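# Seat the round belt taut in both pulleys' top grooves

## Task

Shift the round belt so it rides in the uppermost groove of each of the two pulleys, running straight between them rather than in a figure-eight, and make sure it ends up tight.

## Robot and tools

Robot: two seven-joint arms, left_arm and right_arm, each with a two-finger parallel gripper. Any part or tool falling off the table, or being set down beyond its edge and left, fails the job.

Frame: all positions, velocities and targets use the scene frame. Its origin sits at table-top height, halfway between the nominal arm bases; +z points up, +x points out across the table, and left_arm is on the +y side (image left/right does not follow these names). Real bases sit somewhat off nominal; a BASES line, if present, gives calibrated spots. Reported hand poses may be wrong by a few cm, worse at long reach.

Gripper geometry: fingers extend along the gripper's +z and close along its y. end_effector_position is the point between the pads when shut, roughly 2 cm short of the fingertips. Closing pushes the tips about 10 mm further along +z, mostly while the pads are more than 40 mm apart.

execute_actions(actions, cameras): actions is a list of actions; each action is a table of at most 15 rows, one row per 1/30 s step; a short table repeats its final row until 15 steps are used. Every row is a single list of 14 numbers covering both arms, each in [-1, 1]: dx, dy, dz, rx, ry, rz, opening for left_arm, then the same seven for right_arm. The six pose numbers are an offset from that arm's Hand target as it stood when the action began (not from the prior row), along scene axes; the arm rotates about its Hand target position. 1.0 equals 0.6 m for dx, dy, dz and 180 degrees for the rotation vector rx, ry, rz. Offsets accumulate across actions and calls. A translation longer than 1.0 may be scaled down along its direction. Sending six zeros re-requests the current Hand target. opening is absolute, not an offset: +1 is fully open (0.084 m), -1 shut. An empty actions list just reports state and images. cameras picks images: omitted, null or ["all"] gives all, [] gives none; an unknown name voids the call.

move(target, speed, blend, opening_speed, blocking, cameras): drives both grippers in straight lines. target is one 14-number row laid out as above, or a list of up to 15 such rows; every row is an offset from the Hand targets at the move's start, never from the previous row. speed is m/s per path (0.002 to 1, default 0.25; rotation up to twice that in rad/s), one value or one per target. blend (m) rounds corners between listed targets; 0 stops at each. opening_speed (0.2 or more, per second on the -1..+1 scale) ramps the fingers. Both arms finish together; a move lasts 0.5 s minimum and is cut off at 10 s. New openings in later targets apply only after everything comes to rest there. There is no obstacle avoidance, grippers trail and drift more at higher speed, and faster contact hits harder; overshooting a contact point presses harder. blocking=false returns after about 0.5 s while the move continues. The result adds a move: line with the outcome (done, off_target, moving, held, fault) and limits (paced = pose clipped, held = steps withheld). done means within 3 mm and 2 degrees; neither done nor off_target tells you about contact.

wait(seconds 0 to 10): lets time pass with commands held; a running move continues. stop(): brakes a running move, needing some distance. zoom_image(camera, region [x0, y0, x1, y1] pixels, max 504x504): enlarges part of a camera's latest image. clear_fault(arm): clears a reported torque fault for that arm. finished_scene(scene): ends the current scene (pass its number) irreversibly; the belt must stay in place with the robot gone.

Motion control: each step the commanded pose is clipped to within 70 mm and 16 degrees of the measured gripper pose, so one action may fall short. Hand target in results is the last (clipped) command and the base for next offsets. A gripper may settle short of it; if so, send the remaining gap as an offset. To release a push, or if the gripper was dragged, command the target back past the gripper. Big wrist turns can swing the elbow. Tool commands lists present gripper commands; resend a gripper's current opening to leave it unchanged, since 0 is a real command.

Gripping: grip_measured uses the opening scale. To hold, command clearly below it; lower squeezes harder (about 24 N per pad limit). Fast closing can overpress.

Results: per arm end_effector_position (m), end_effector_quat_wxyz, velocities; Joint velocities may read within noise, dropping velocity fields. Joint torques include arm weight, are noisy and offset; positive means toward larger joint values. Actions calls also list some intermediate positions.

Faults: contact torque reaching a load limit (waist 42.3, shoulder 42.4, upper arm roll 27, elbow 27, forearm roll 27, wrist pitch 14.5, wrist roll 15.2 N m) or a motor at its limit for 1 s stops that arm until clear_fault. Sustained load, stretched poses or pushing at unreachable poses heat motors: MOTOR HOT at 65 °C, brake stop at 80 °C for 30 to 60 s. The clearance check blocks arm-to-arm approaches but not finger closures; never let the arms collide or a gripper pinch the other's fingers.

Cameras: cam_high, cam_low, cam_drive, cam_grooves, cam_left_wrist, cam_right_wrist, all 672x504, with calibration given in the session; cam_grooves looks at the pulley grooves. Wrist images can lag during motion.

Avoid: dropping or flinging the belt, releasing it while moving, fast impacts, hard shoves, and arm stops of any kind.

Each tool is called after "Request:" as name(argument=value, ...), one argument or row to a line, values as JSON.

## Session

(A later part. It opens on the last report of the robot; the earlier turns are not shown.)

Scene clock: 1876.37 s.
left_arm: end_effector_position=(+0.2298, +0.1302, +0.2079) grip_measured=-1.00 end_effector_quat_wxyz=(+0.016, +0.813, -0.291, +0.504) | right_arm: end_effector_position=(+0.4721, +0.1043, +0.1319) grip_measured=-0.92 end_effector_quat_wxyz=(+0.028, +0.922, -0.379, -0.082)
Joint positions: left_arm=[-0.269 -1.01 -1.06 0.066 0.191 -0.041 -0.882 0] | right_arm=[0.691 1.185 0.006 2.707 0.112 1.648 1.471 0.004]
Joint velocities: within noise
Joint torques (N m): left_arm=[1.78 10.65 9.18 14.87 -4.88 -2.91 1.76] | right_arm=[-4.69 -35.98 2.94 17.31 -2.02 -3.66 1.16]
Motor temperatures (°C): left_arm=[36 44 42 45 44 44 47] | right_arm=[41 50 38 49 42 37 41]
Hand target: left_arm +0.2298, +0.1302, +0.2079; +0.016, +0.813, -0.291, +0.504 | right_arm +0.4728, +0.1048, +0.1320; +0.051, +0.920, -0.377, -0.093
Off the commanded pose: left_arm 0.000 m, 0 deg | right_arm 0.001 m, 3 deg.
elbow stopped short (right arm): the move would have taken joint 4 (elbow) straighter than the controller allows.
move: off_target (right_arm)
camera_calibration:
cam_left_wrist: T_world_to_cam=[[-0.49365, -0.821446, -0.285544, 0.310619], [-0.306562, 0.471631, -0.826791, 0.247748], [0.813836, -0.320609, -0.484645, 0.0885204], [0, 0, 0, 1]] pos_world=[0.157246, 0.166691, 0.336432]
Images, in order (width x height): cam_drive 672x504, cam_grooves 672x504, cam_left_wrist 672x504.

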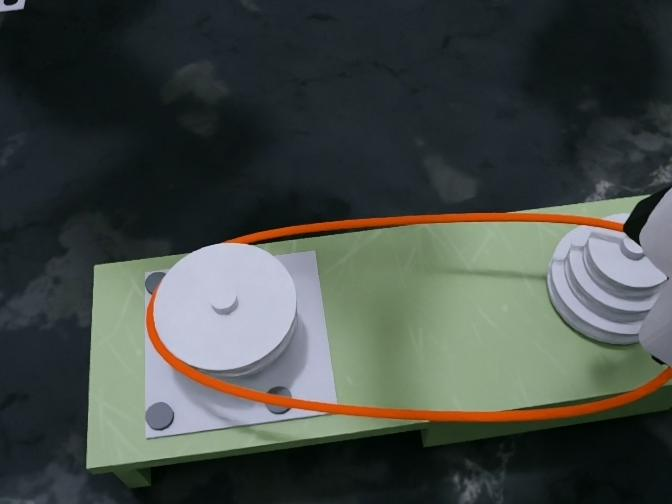

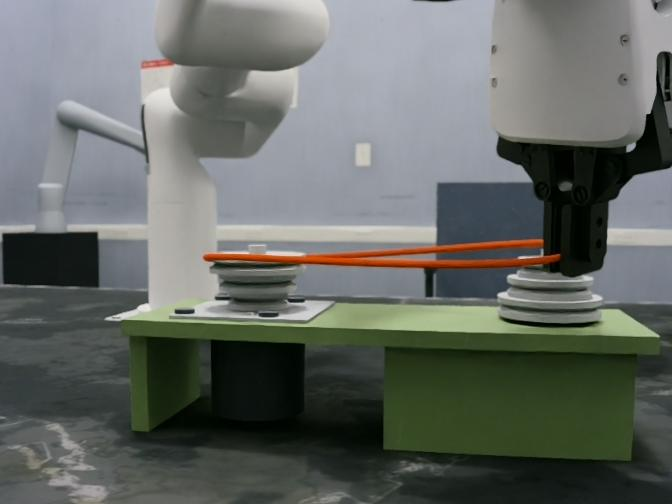

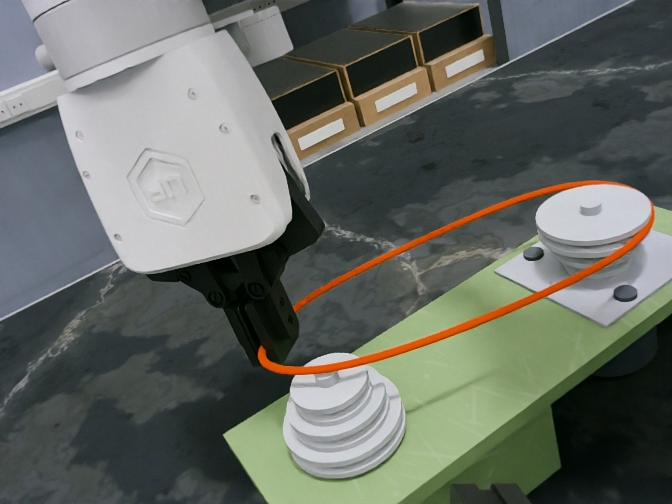

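Request:
move(
  target=[
    [0,0,0,0,0,0,-1,0.0,0.010,0,0,-0.03,0,-1],
    [0,0,0,0,0,0,-1,0.0,0.010,-0.02,0,-0.03,0,-1],
  ],
  speed=0.05,
  cameras=["cam_drive","cam_grooves","cam_left_wrist"],
)

Request:
zoom_image(
  camera="cam_left_wrist",
  region=[220, 260, 470, 500],
)

Request:
zoom_image(
  camera="cam_grooves",
  region=[190, 210, 330, 320],
)

Request:
zoom_image(
  camera="cam_grooves",
  region=[380, 130, 660, 350],
)

Scene clock: 1884.17 s.
left_arm: end_effector_position=(+0.2298, +0.1302, +0.2079) grip_measured=-1.00 end_effector_quat_wxyz=(+0.016, +0.813, -0.291, +0.504) | right_arm: end_effector_position=(+0.4729, +0.1109, +0.1200) grip_measured=-0.92 end_effector_quat_wxyz=(+0.035, +0.924, -0.379, -0.051)
Joint positions: left_arm=[-0.269 -1.01 -1.06 0.066 0.191 -0.041 -0.882 0] | right_arm=[0.727 1.153 -0.023 2.615 0.079 1.571 1.487 0.004]
Joint velocities: within noise
Joint torques (N m): left_arm=[1.75 10.47 9.17 15.13 -4.96 -2.9 1.72] | right_arm=[6.78 -50.42 -2.77 12.92 3.09 -3.95 -1.31]
Motor temperatures (°C): left_arm=[36 44 42 45 44 44 47] | right_arm=[41 50 38 49 42 37 41]
Hand target: left_arm +0.2298, +0.1302, +0.2079; +0.016, +0.813, -0.291, +0.504 | right_arm +0.4728, +0.1108, +0.1200; +0.034, +0.924, -0.379, -0.050
Off the commanded pose: left_arm 0.000 m, 0 deg | right_arm 0.000 m, 0 deg.
move: done
camera_calibration:
cam_left_wrist: T_world_to_cam=[[-0.49365, -0.821446, -0.285544, 0.310619], [-0.306562, 0.471631, -0.826791, 0.247748], [0.813836, -0.320609, -0.484645, 0.0885204], [0, 0, 0, 1]] pos_world=[0.157246, 0.166691, 0.336432]
Images, in order (width x height): cam_drive 672x504, cam_grooves 672x504, cam_left_wrist 672x504.

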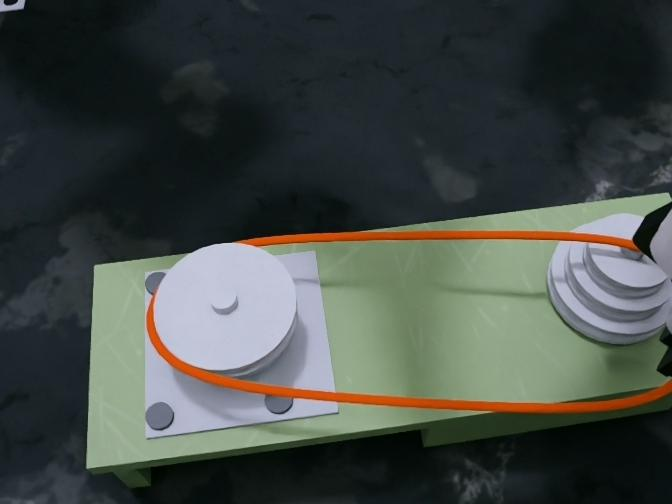

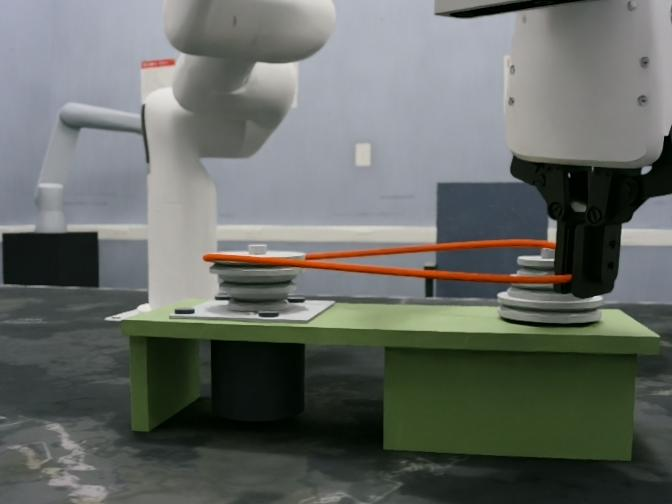

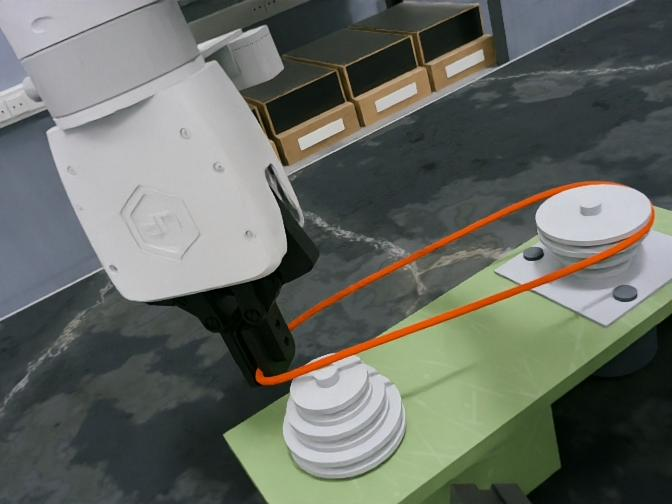

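Scaled by 2.016 from the camera's 672x504 image, which has a finer 960x720 frame.

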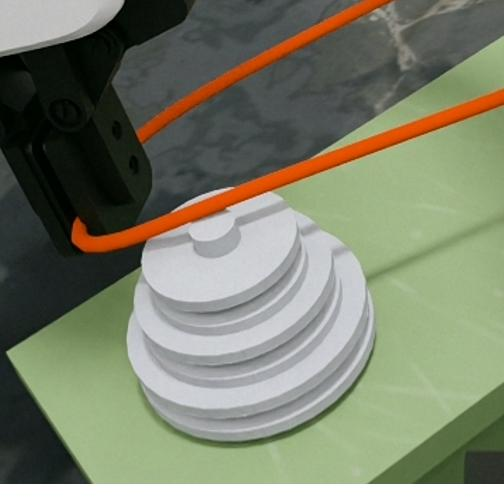

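Scaled by 3.600 from the camera's 672x504 image, which has a finer 960x720 frame.

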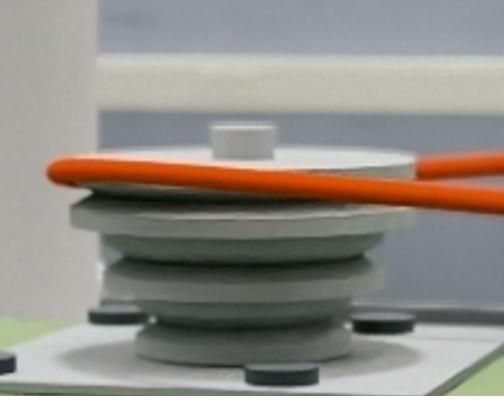

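Scaled by 1.800 from the camera's 672x504 image, which has a finer 960x720 frame.

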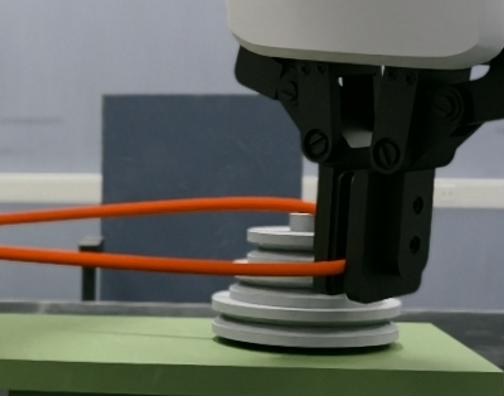

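Request:
move(
  target=[
    [0,0,0,0,0,0,-1,0.0,0.03,0.0,0,-0.02,0,-1],
  ],
  speed=0.04,
  cameras=["cam_drive","cam_grooves","cam_left_wrist"],
)

Request:
zoom_image(
  camera="cam_left_wrist",
  region=[220, 260, 470, 500],
)

Request:
zoom_image(
  camera="cam_grooves",
  region=[190, 210, 330, 320],
)

Request:
zoom_image(
  camera="cam_grooves",
  region=[380, 130, 660, 350],
)

Scene clock: 1891.83 s.
left_arm: end_effector_position=(+0.2298, +0.1302, +0.2079) grip_measured=-1.00 end_effector_quat_wxyz=(+0.016, +0.813, -0.291, +0.504) | right_arm: end_effector_position=(+0.4728, +0.1288, +0.1200) grip_measured=-0.91 end_effector_quat_wxyz=(+0.022, +0.925, -0.380, -0.021)
Joint positions: left_arm=[-0.269 -1.01 -1.06 0.066 0.191 -0.041 -0.882 0] | right_arm=[0.768 1.128 -0.042 2.562 0.057 1.492 1.518 0.004]
Joint velocities: within noise
Joint torques (N m): left_arm=[1.82 10.65 9.28 15.18 -5 -2.9 1.83] | right_arm=[14.07 -52.87 5.02 17.26 1.14 -11.13 1.66]
Motor temperatures (°C): left_arm=[36 44 42 45 44 44 47] | right_arm=[41 50 38 49 42 37 41]
Hand target: left_arm +0.2298, +0.1302, +0.2079; +0.016, +0.813, -0.291, +0.504 | right_arm +0.4728, +0.1288, +0.1200; +0.022, +0.925, -0.380, -0.021
Off the commanded pose: left_arm 0.000 m, 0 deg | right_arm 0.000 m, 0 deg.
move: done
camera_calibration:
cam_left_wrist: T_world_to_cam=[[-0.49365, -0.821446, -0.285544, 0.310619], [-0.306562, 0.471631, -0.826791, 0.247748], [0.813836, -0.320609, -0.484645, 0.0885204], [0, 0, 0, 1]] pos_world=[0.157246, 0.166691, 0.336432]
Images, in order (width x height): cam_drive 672x504, cam_grooves 672x504, cam_left_wrist 672x504.

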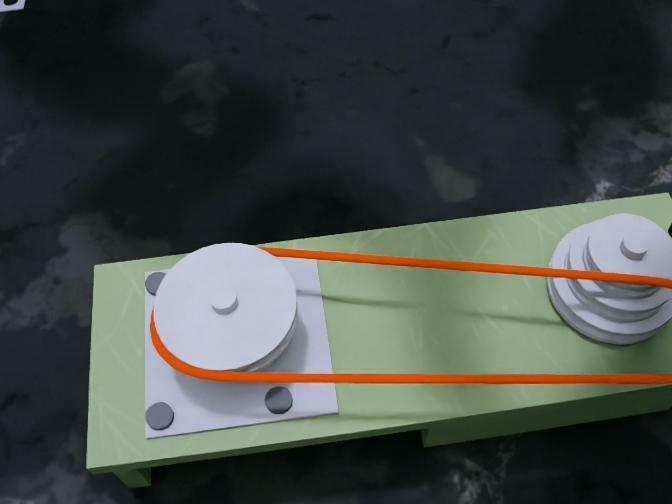

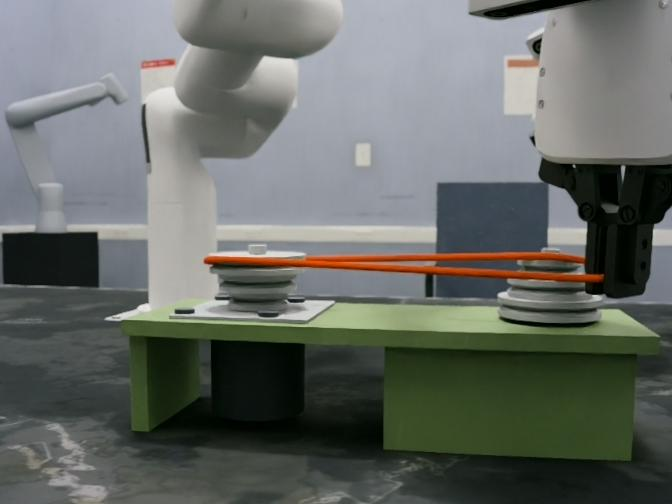

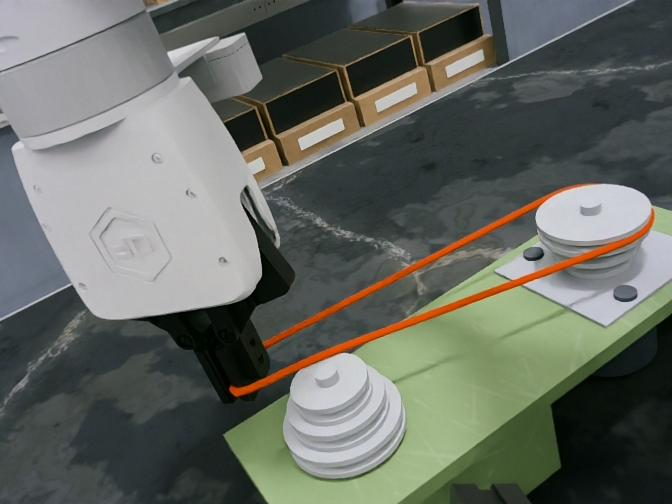

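Scaled by 2.016 from the camera's 672x504 image, which has a finer 960x720 frame.

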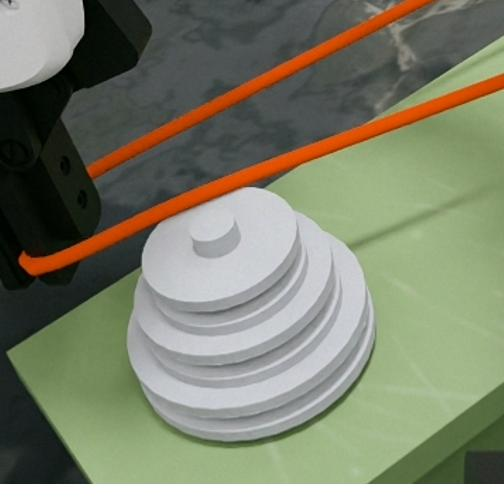

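Scaled by 3.600 from the camera's 672x504 image, which has a finer 960x720 frame.

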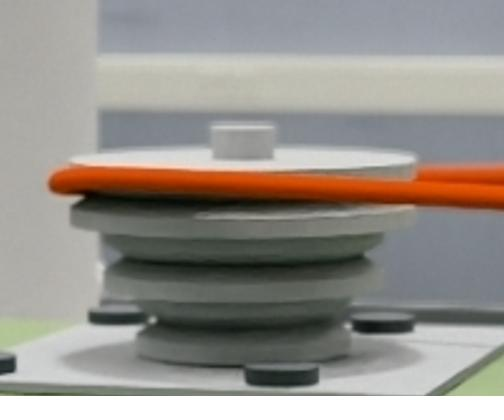

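Scaled by 1.800 from the camera's 672x504 image, which has a finer 960x720 frame.

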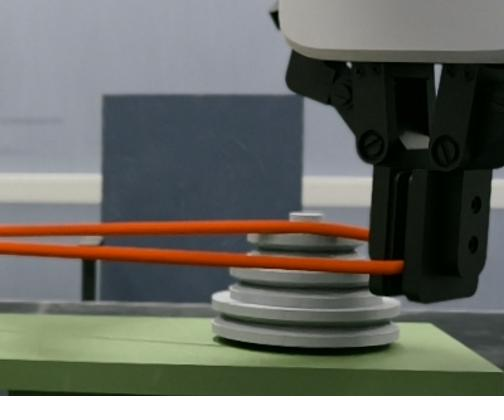

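Request:
move(
  target=[
    [0,0,0,0,0,0,-1,0.0,-0.02,0.015,0,0,0,-1],
    [0,0,0,0,0,0,-1,0.0,-0.02,0.043,0,0.014,0,-1],
    [0,0,0,0,0,0,-1,-0.04,-0.02,0.043,0,0.014,0,-1],
  ],
  speed=0.05,
  cameras=["cam_drive","cam_grooves","cam_left_wrist"],
)

Request:
zoom_image(
  camera="cam_left_wrist",
  region=[220, 260, 470, 500],
)

Request:
zoom_image(
  camera="cam_grooves",
  region=[190, 210, 330, 320],
)

Request:
zoom_image(
  camera="cam_grooves",
  region=[380, 130, 660, 350],
)

Scene clock: 1903.50 s.
left_arm: end_effector_position=(+0.2298, +0.1302, +0.2079) grip_measured=-1.00 end_effector_quat_wxyz=(+0.016, +0.813, -0.291, +0.504) | right_arm: end_effector_position=(+0.4488, +0.1168, +0.1458) grip_measured=-0.92 end_effector_quat_wxyz=(+0.030, +0.924, -0.379, -0.041)
Joint positions: left_arm=[-0.269 -1.01 -1.06 0.066 0.191 -0.041 -0.882 0] | right_arm=[0.769 0.947 -0.031 2.316 0.075 1.459 1.513 0.004]
Joint velocities: within noise
Joint torques (N m): left_arm=[1.64 10.65 9.15 15.04 -5.04 -2.84 1.8] | right_arm=[6.85 -49.68 -2.25 13.58 2.72 -4.08 -1.42]
Motor temperatures (°C): left_arm=[36 44 42 45 44 44 47] | right_arm=[41 51 38 50 42 39 41]
Hand target: left_arm +0.2298, +0.1302, +0.2079; +0.016, +0.813, -0.291, +0.504 | right_arm +0.4488, +0.1168, +0.1458; +0.030, +0.924, -0.379, -0.041
Off the commanded pose: left_arm 0.000 m, 0 deg | right_arm 0.000 m, 0 deg.
move: done
camera_calibration:
cam_left_wrist: T_world_to_cam=[[-0.49365, -0.821446, -0.285544, 0.310619], [-0.306562, 0.471631, -0.826791, 0.247748], [0.813836, -0.320609, -0.484645, 0.0885204], [0, 0, 0, 1]] pos_world=[0.157246, 0.166691, 0.336432]
Images, in order (width x height): cam_drive 672x504, cam_grooves 672x504, cam_left_wrist 672x504.

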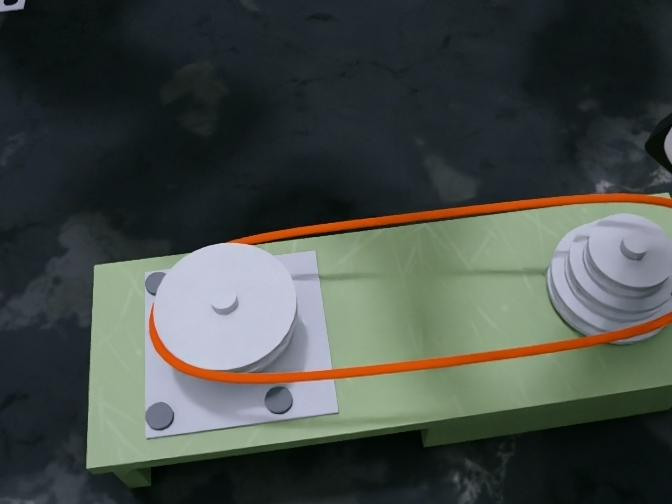

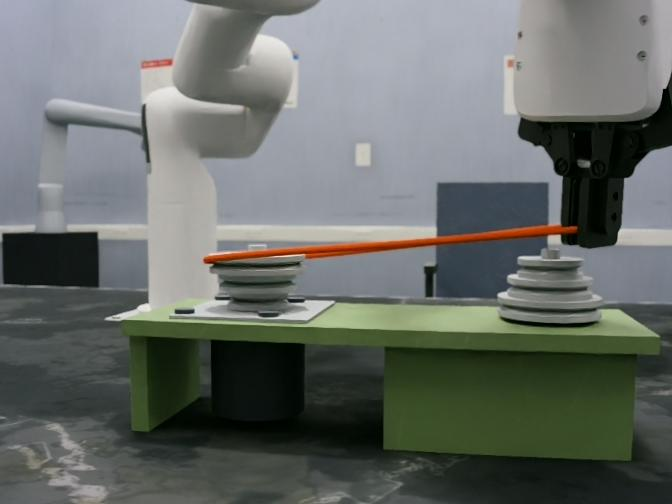

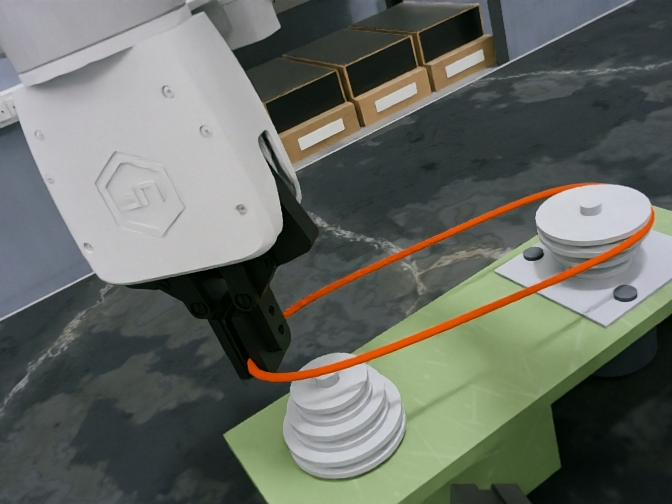

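Scaled by 2.016 from the camera's 672x504 image, which has a finer 960x720 frame.

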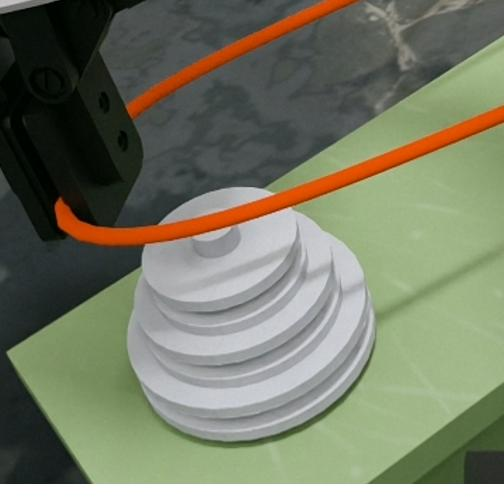

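Scaled by 3.600 from the camera's 672x504 image, which has a finer 960x720 frame.

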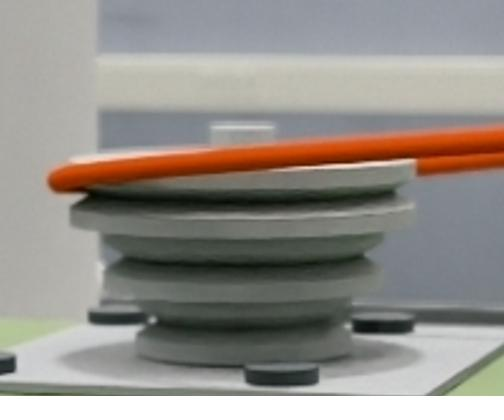

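Scaled by 1.800 from the camera's 672x504 image, which has a finer 960x720 frame.

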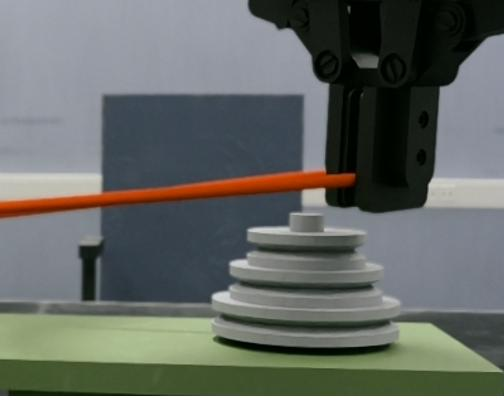

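Request:
move(
  target=[
    [0,0,0,0,0,0,-1,0.006,0.006,-0.022,0,0,0,-1],
    [0,0,0,0,0,0,-1,0.006,0.006,-0.022,0,0,0,-0.72],
    [0,0,0,0,0,0,-1,0.006,0.006,0.013,0,0,0,-0.72],
  ],
  speed=0.04,
  cameras=["cam_drive","cam_grooves","cam_left_wrist"],
)

Request:
zoom_image(
  camera="cam_left_wrist",
  region=[220, 260, 470, 500],
)

Request:
zoom_image(
  camera="cam_grooves",
  region=[380, 130, 660, 350],
)

Scene clock: 1914.37 s.
left_arm: end_effector_position=(+0.2298, +0.1302, +0.2079) grip_measured=-1.00 end_effector_quat_wxyz=(+0.016, +0.813, -0.291, +0.504) | right_arm: end_effector_position=(+0.4524, +0.1204, +0.1536) grip_measured=-0.74 end_effector_quat_wxyz=(+0.030, +0.924, -0.379, -0.041)
Joint positions: left_arm=[-0.269 -1.01 -1.06 0.066 0.191 -0.041 -0.882 0] | right_arm=[0.767 0.997 -0.03 2.427 0.075 1.519 1.517 0.011]
Joint velocities: within noise
Joint torques (N m): left_arm=[1.5 10.43 9.11 15.04 -4.96 -2.8 1.83] | right_arm=[-4.22 -34.74 2.88 19.89 -1.7 -0.9 1.63]
Motor temperatures (°C): left_arm=[36 44 42 45 44 44 47] | right_arm=[41 51 38 50 42 39 41]
Hand target: left_arm +0.2298, +0.1302, +0.2079; +0.016, +0.813, -0.291, +0.504 | right_arm +0.4524, +0.1204, +0.1536; +0.030, +0.924, -0.379, -0.041
Off the commanded pose: left_arm 0.000 m, 0 deg | right_arm 0.000 m, 0 deg.
move: done
camera_calibration:
cam_left_wrist: T_world_to_cam=[[-0.49365, -0.821446, -0.285544, 0.310619], [-0.306562, 0.471631, -0.826791, 0.247748], [0.813836, -0.320609, -0.484645, 0.0885204], [0, 0, 0, 1]] pos_world=[0.157246, 0.166691, 0.336432]
Images, in order (width x height): cam_drive 672x504, cam_grooves 672x504, cam_left_wrist 672x504.

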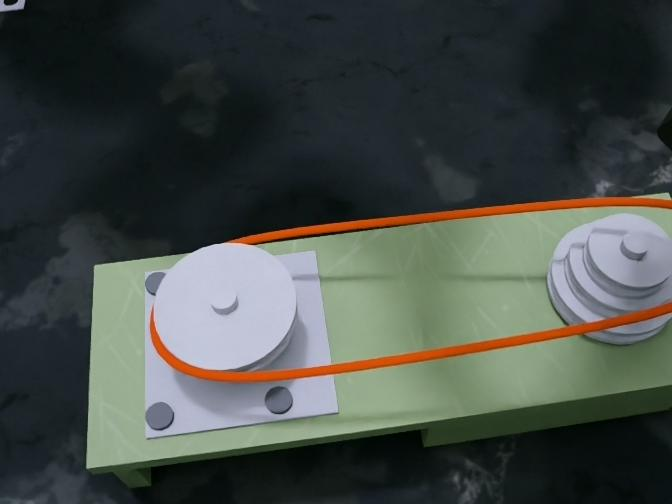

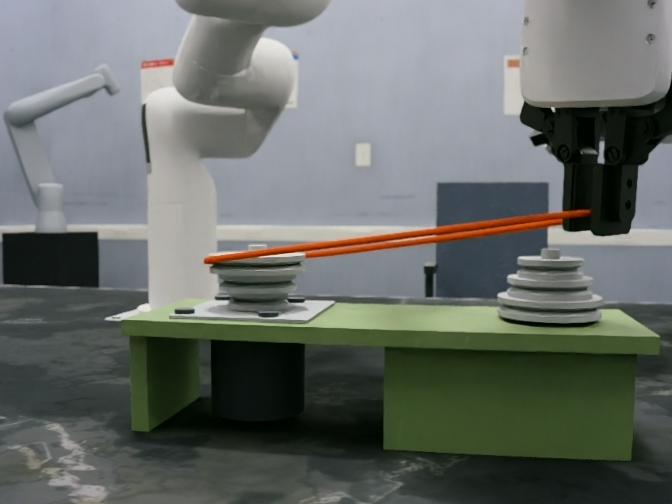

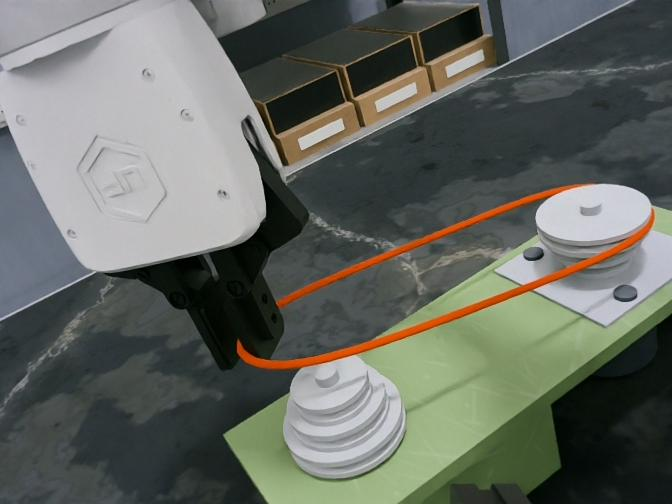

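Scaled by 2.016 from the camera's 672x504 image, which has a finer 960x720 frame.

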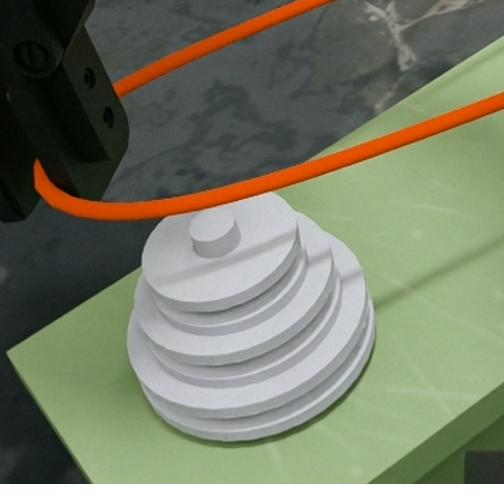

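Scaled by 1.800 from the camera's 672x504 image, which has a finer 960x720 frame.

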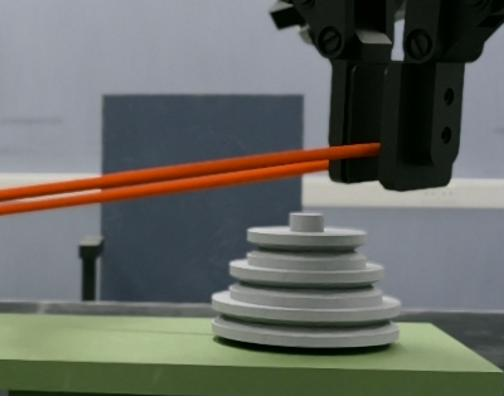

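Request:
move(
  target=[
    [0,0,0,0,0,0,-1,0,0,-0.012,0,0,0,-0.72],
    [0,0,0,0,0,0,-1,-0.005,-0.014,-0.012,0,0,0,-0.72],
    [0,0,0,0,0,0,-1,-0.005,-0.014,-0.012,0,0,0,-0.4],
  ],
  speed=0.04,
  cameras=["cam_drive","cam_grooves","cam_left_wrist"],
)

Request:
zoom_image(
  camera="cam_left_wrist",
  region=[220, 260, 470, 500],
)

Request:
zoom_image(
  camera="cam_grooves",
  region=[380, 130, 660, 350],
)

Scene clock: 1924.23 s.
left_arm: end_effector_position=(+0.2298, +0.1302, +0.2079) grip_measured=-1.00 end_effector_quat_wxyz=(+0.016, +0.813, -0.291, +0.504) | right_arm: end_effector_position=(+0.4494, +0.1120, +0.1464) grip_measured=-0.42 end_effector_quat_wxyz=(+0.030, +0.924, -0.379, -0.041)
Joint positions: left_arm=[-0.269 -1.01 -1.06 0.066 0.191 -0.041 -0.882 0] | right_arm=[0.765 0.925 -0.032 2.278 0.075 1.444 1.506 0.026]
Joint velocities: within noise
Joint torques (N m): left_arm=[1.54 10.57 9.11 15.2 -4.96 -2.75 1.79] | right_arm=[-4.92 -48.56 -3.38 13.19 2.71 -3.53 -1.43]
Motor temperatures (°C): left_arm=[36 44 42 45 44 44 47] | right_arm=[41 51 38 50 42 38 41]
Hand target: left_arm +0.2298, +0.1302, +0.2079; +0.016, +0.813, -0.291, +0.504 | right_arm +0.4494, +0.1120, +0.1464; +0.030, +0.924, -0.379, -0.041
Off the commanded pose: left_arm 0.000 m, 0 deg | right_arm 0.000 m, 0 deg.
move: done
camera_calibration:
cam_left_wrist: T_world_to_cam=[[-0.49365, -0.821446, -0.285544, 0.310619], [-0.306562, 0.471631, -0.826791, 0.247748], [0.813836, -0.320609, -0.484645, 0.0885204], [0, 0, 0, 1]] pos_world=[0.157246, 0.166691, 0.336432]
Images, in order (width x height): cam_drive 672x504, cam_grooves 672x504, cam_left_wrist 672x504.

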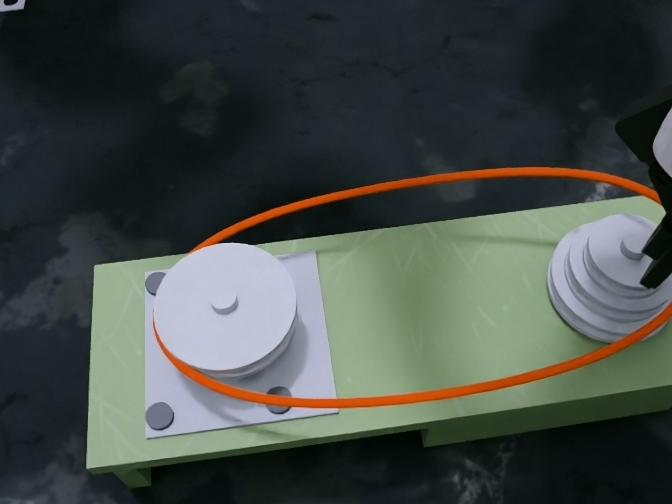

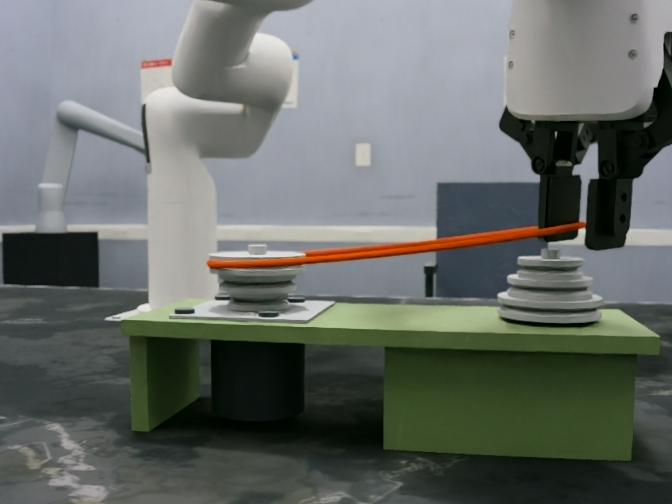

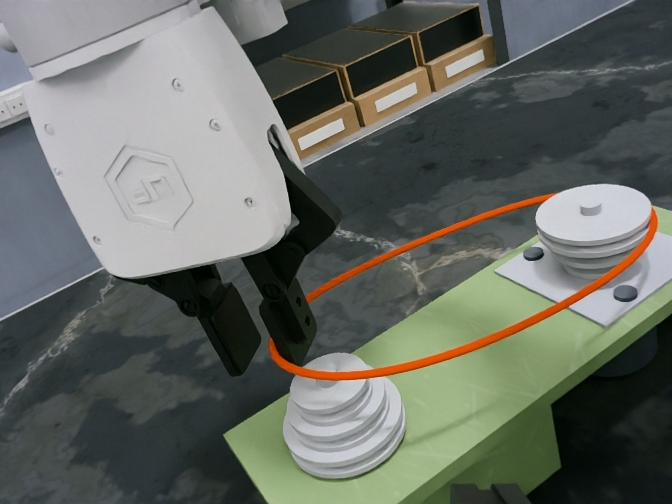

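Scaled by 2.016 from the camera's 672x504 image, which has a finer 960x720 frame.

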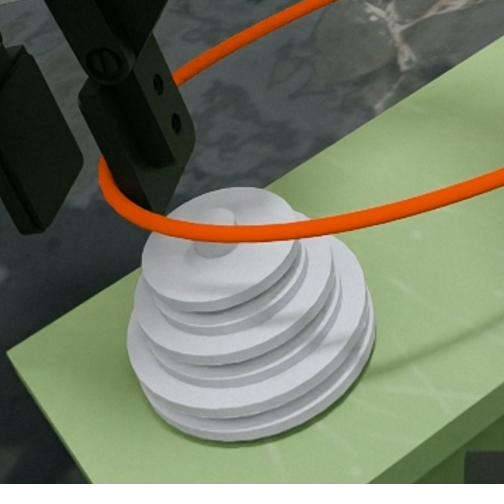

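Scaled by 1.800 from the camera's 672x504 image, which has a finer 960x720 frame.

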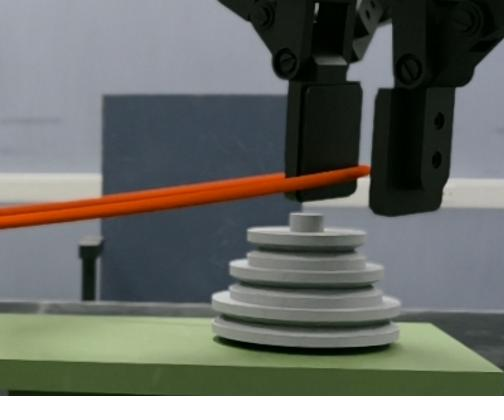

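Request:
move(
  target=[
    [0,0,0,0,0,0,-1,-0.003,-0.01,0.0,0,0,0,-0.4],
    [0,0,0,0,0,0,-1,-0.003,-0.01,0.012,0,0,0,-0.4],
  ],
  speed=0.04,
  cameras=["cam_drive","cam_grooves","cam_left_wrist"],
)

Request:
zoom_image(
  camera="cam_left_wrist",
  region=[220, 260, 470, 500],
)

Request:
zoom_image(
  camera="cam_grooves",
  region=[380, 130, 660, 350],
)

Scene clock: 1931.37 s.
left_arm: end_effector_position=(+0.2298, +0.1302, +0.2079) grip_measured=-1.00 end_effector_quat_wxyz=(+0.016, +0.813, -0.291, +0.504) | right_arm: end_effector_position=(+0.4476, +0.1060, +0.1536) grip_measured=-0.42 end_effector_quat_wxyz=(+0.030, +0.924, -0.379, -0.041)
Joint positions: left_arm=[-0.269 -1.01 -1.06 0.066 0.191 -0.041 -0.882 0] | right_arm=[0.762 0.886 -0.034 2.231 0.075 1.435 1.5 0.026]
Joint velocities: within noise
Joint torques (N m): left_arm=[1.55 10.33 9.14 15.05 -5.1 -2.75 1.78] | right_arm=[-4.88 -45.99 -3.63 19.45 -0.21 -0.47 1.19]
Motor temperatures (°C): left_arm=[36 44 42 45 44 44 47] | right_arm=[41 51 38 49 42 38 41]
Hand target: left_arm +0.2298, +0.1302, +0.2079; +0.016, +0.813, -0.291, +0.504 | right_arm +0.4476, +0.1060, +0.1536; +0.030, +0.924, -0.379, -0.041
Off the commanded pose: left_arm 0.000 m, 0 deg | right_arm 0.000 m, 0 deg.
move: done
camera_calibration:
cam_left_wrist: T_world_to_cam=[[-0.49365, -0.821446, -0.285544, 0.310619], [-0.306562, 0.471631, -0.826791, 0.247748], [0.813836, -0.320609, -0.484645, 0.0885204], [0, 0, 0, 1]] pos_world=[0.157246, 0.166691, 0.336432]
Images, in order (width x height): cam_drive 672x504, cam_grooves 672x504, cam_left_wrist 672x504.

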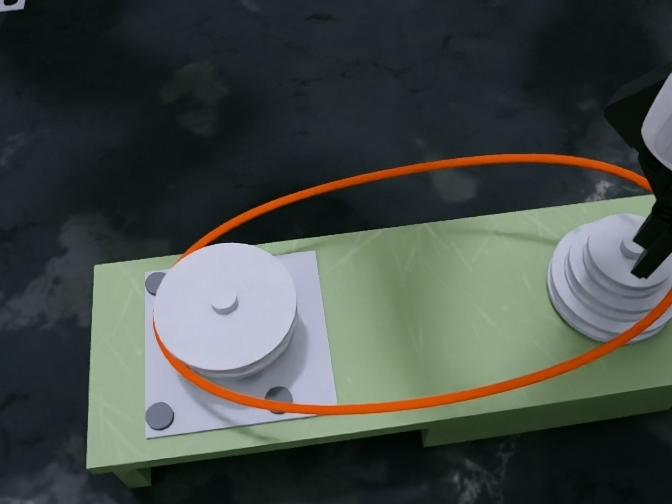

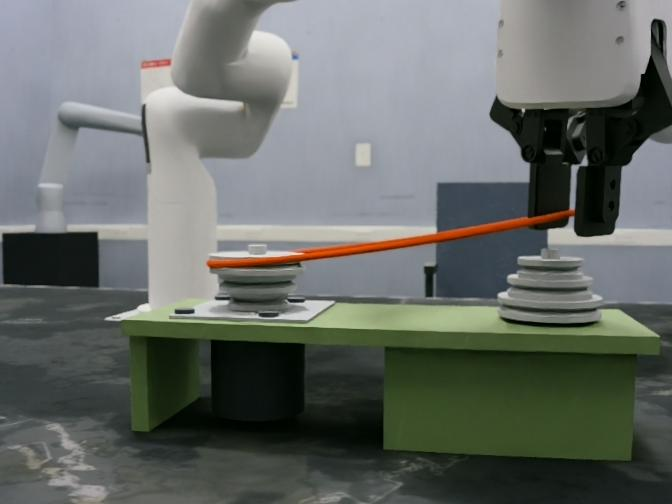

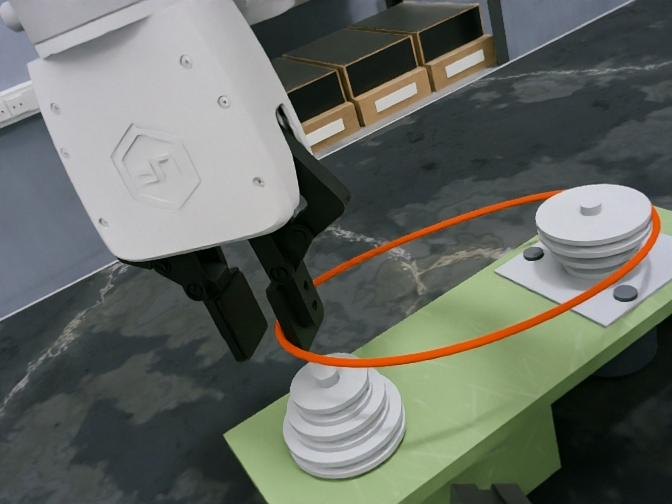

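Scaled by 2.016 from the camera's 672x504 image, which has a finer 960x720 frame.

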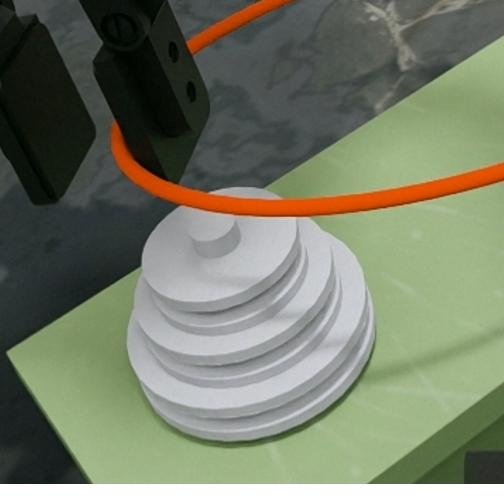

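Scaled by 1.800 from the camera's 672x504 image, which has a finer 960x720 frame.

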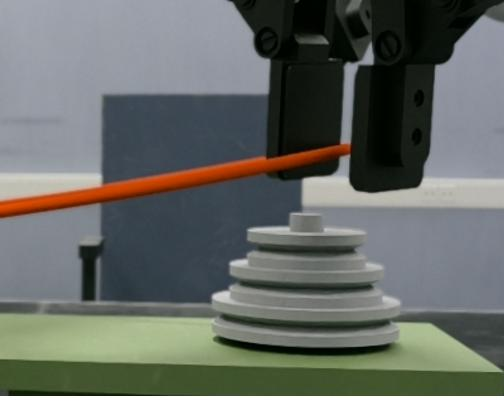

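Request:
move(
  target=[
    [0,0,0,0,0,0,-1,-0.005,-0.01,0.0,0,0,0,-0.4],
    [0,0,0,0,0,0,-1,-0.005,-0.01,0.01,0,0,0,-0.4],
  ],
  speed=0.04,
  cameras=["cam_drive","cam_grooves","cam_left_wrist"],
)

Request:
zoom_image(
  camera="cam_left_wrist",
  region=[220, 240, 470, 490],
)

Request:
zoom_image(
  camera="cam_grooves",
  region=[380, 130, 660, 350],
)

Scene clock: 1940.43 s.
left_arm: end_effector_position=(+0.2298, +0.1302, +0.2079) grip_measured=-1.00 end_effector_quat_wxyz=(+0.016, +0.813, -0.291, +0.504) | right_arm: end_effector_position=(+0.4446, +0.1000, +0.1596) grip_measured=-0.42 end_effector_quat_wxyz=(+0.030, +0.924, -0.379, -0.041)
Joint positions: left_arm=[-0.269 -1.01 -1.06 0.066 0.191 -0.041 -0.882 0] | right_arm=[0.76 0.845 -0.035 2.177 0.075 1.423 1.495 0.026]
Joint velocities: within noise
Joint torques (N m): left_arm=[1.54 10.32 9.22 15 -5.14 -2.82 1.81] | right_arm=[-4.77 -47.67 -3.78 19.36 -2.2 -0.46 -0.11]
Motor temperatures (°C): left_arm=[36 44 42 45 44 44 47] | right_arm=[41 51 38 50 42 38 41]
Hand target: left_arm +0.2298, +0.1302, +0.2079; +0.016, +0.813, -0.291, +0.504 | right_arm +0.4446, +0.1000, +0.1596; +0.030, +0.924, -0.379, -0.041
Off the commanded pose: left_arm 0.000 m, 0 deg | right_arm 0.000 m, 0 deg.
move: done
camera_calibration:
cam_left_wrist: T_world_to_cam=[[-0.49365, -0.821446, -0.285544, 0.310619], [-0.306562, 0.471631, -0.826791, 0.247748], [0.813836, -0.320609, -0.484645, 0.0885204], [0, 0, 0, 1]] pos_world=[0.157246, 0.166691, 0.336432]
Images, in order (width x height): cam_drive 672x504, cam_grooves 672x504, cam_left_wrist 672x504.

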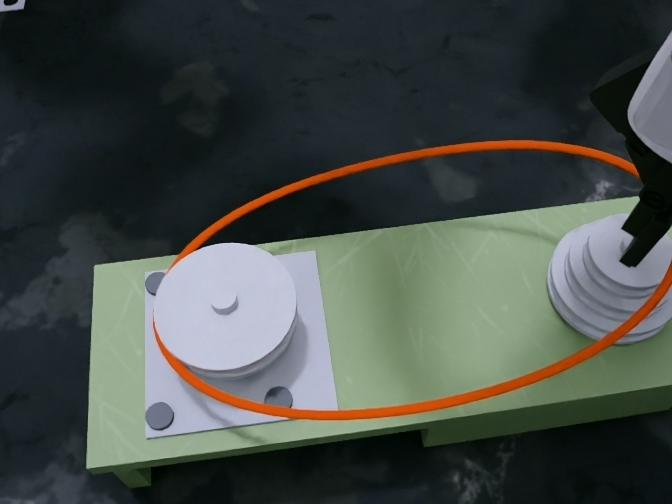

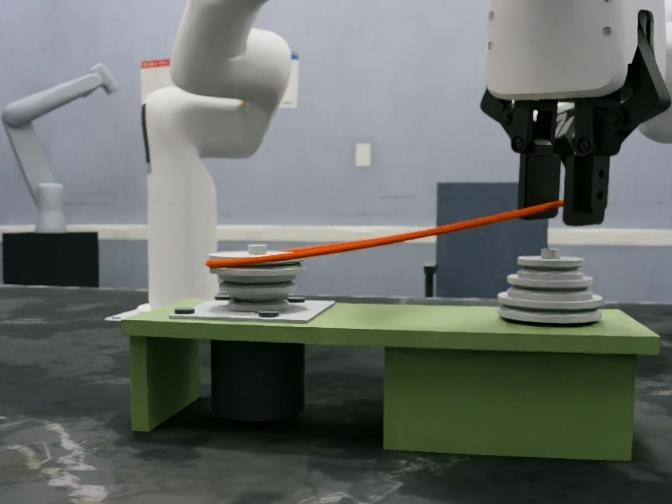

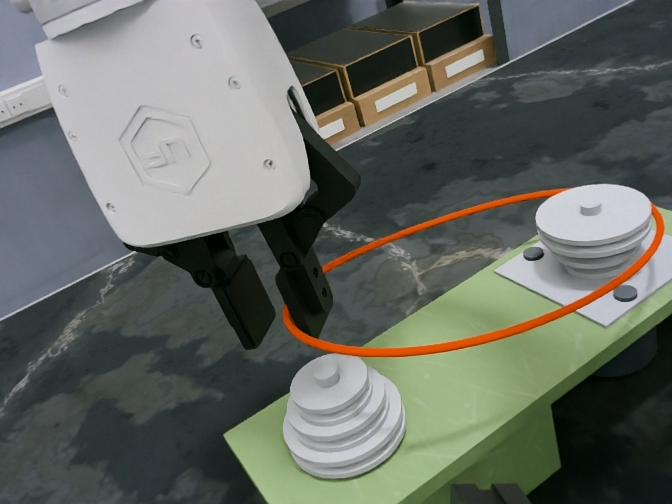

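Scaled by 2.016 from the camera's 672x504 image, which has a finer 960x720 frame.

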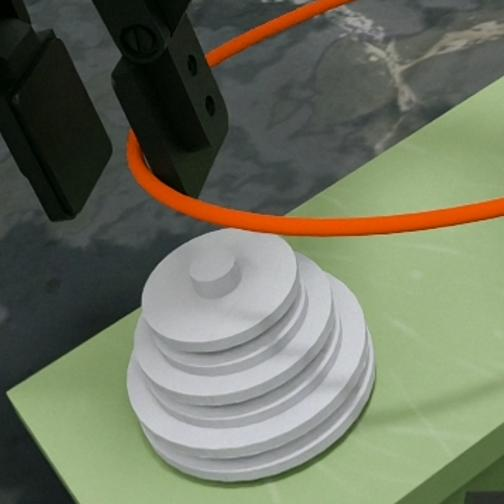

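Scaled by 1.800 from the camera's 672x504 image, which has a finer 960x720 frame.

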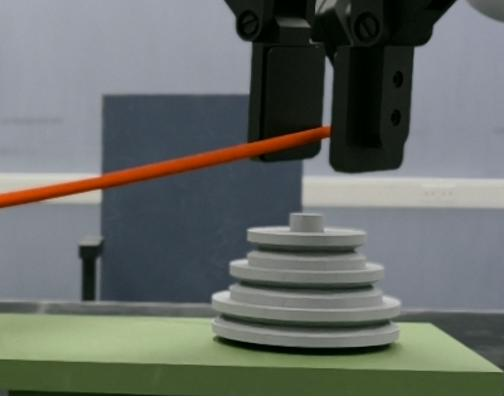

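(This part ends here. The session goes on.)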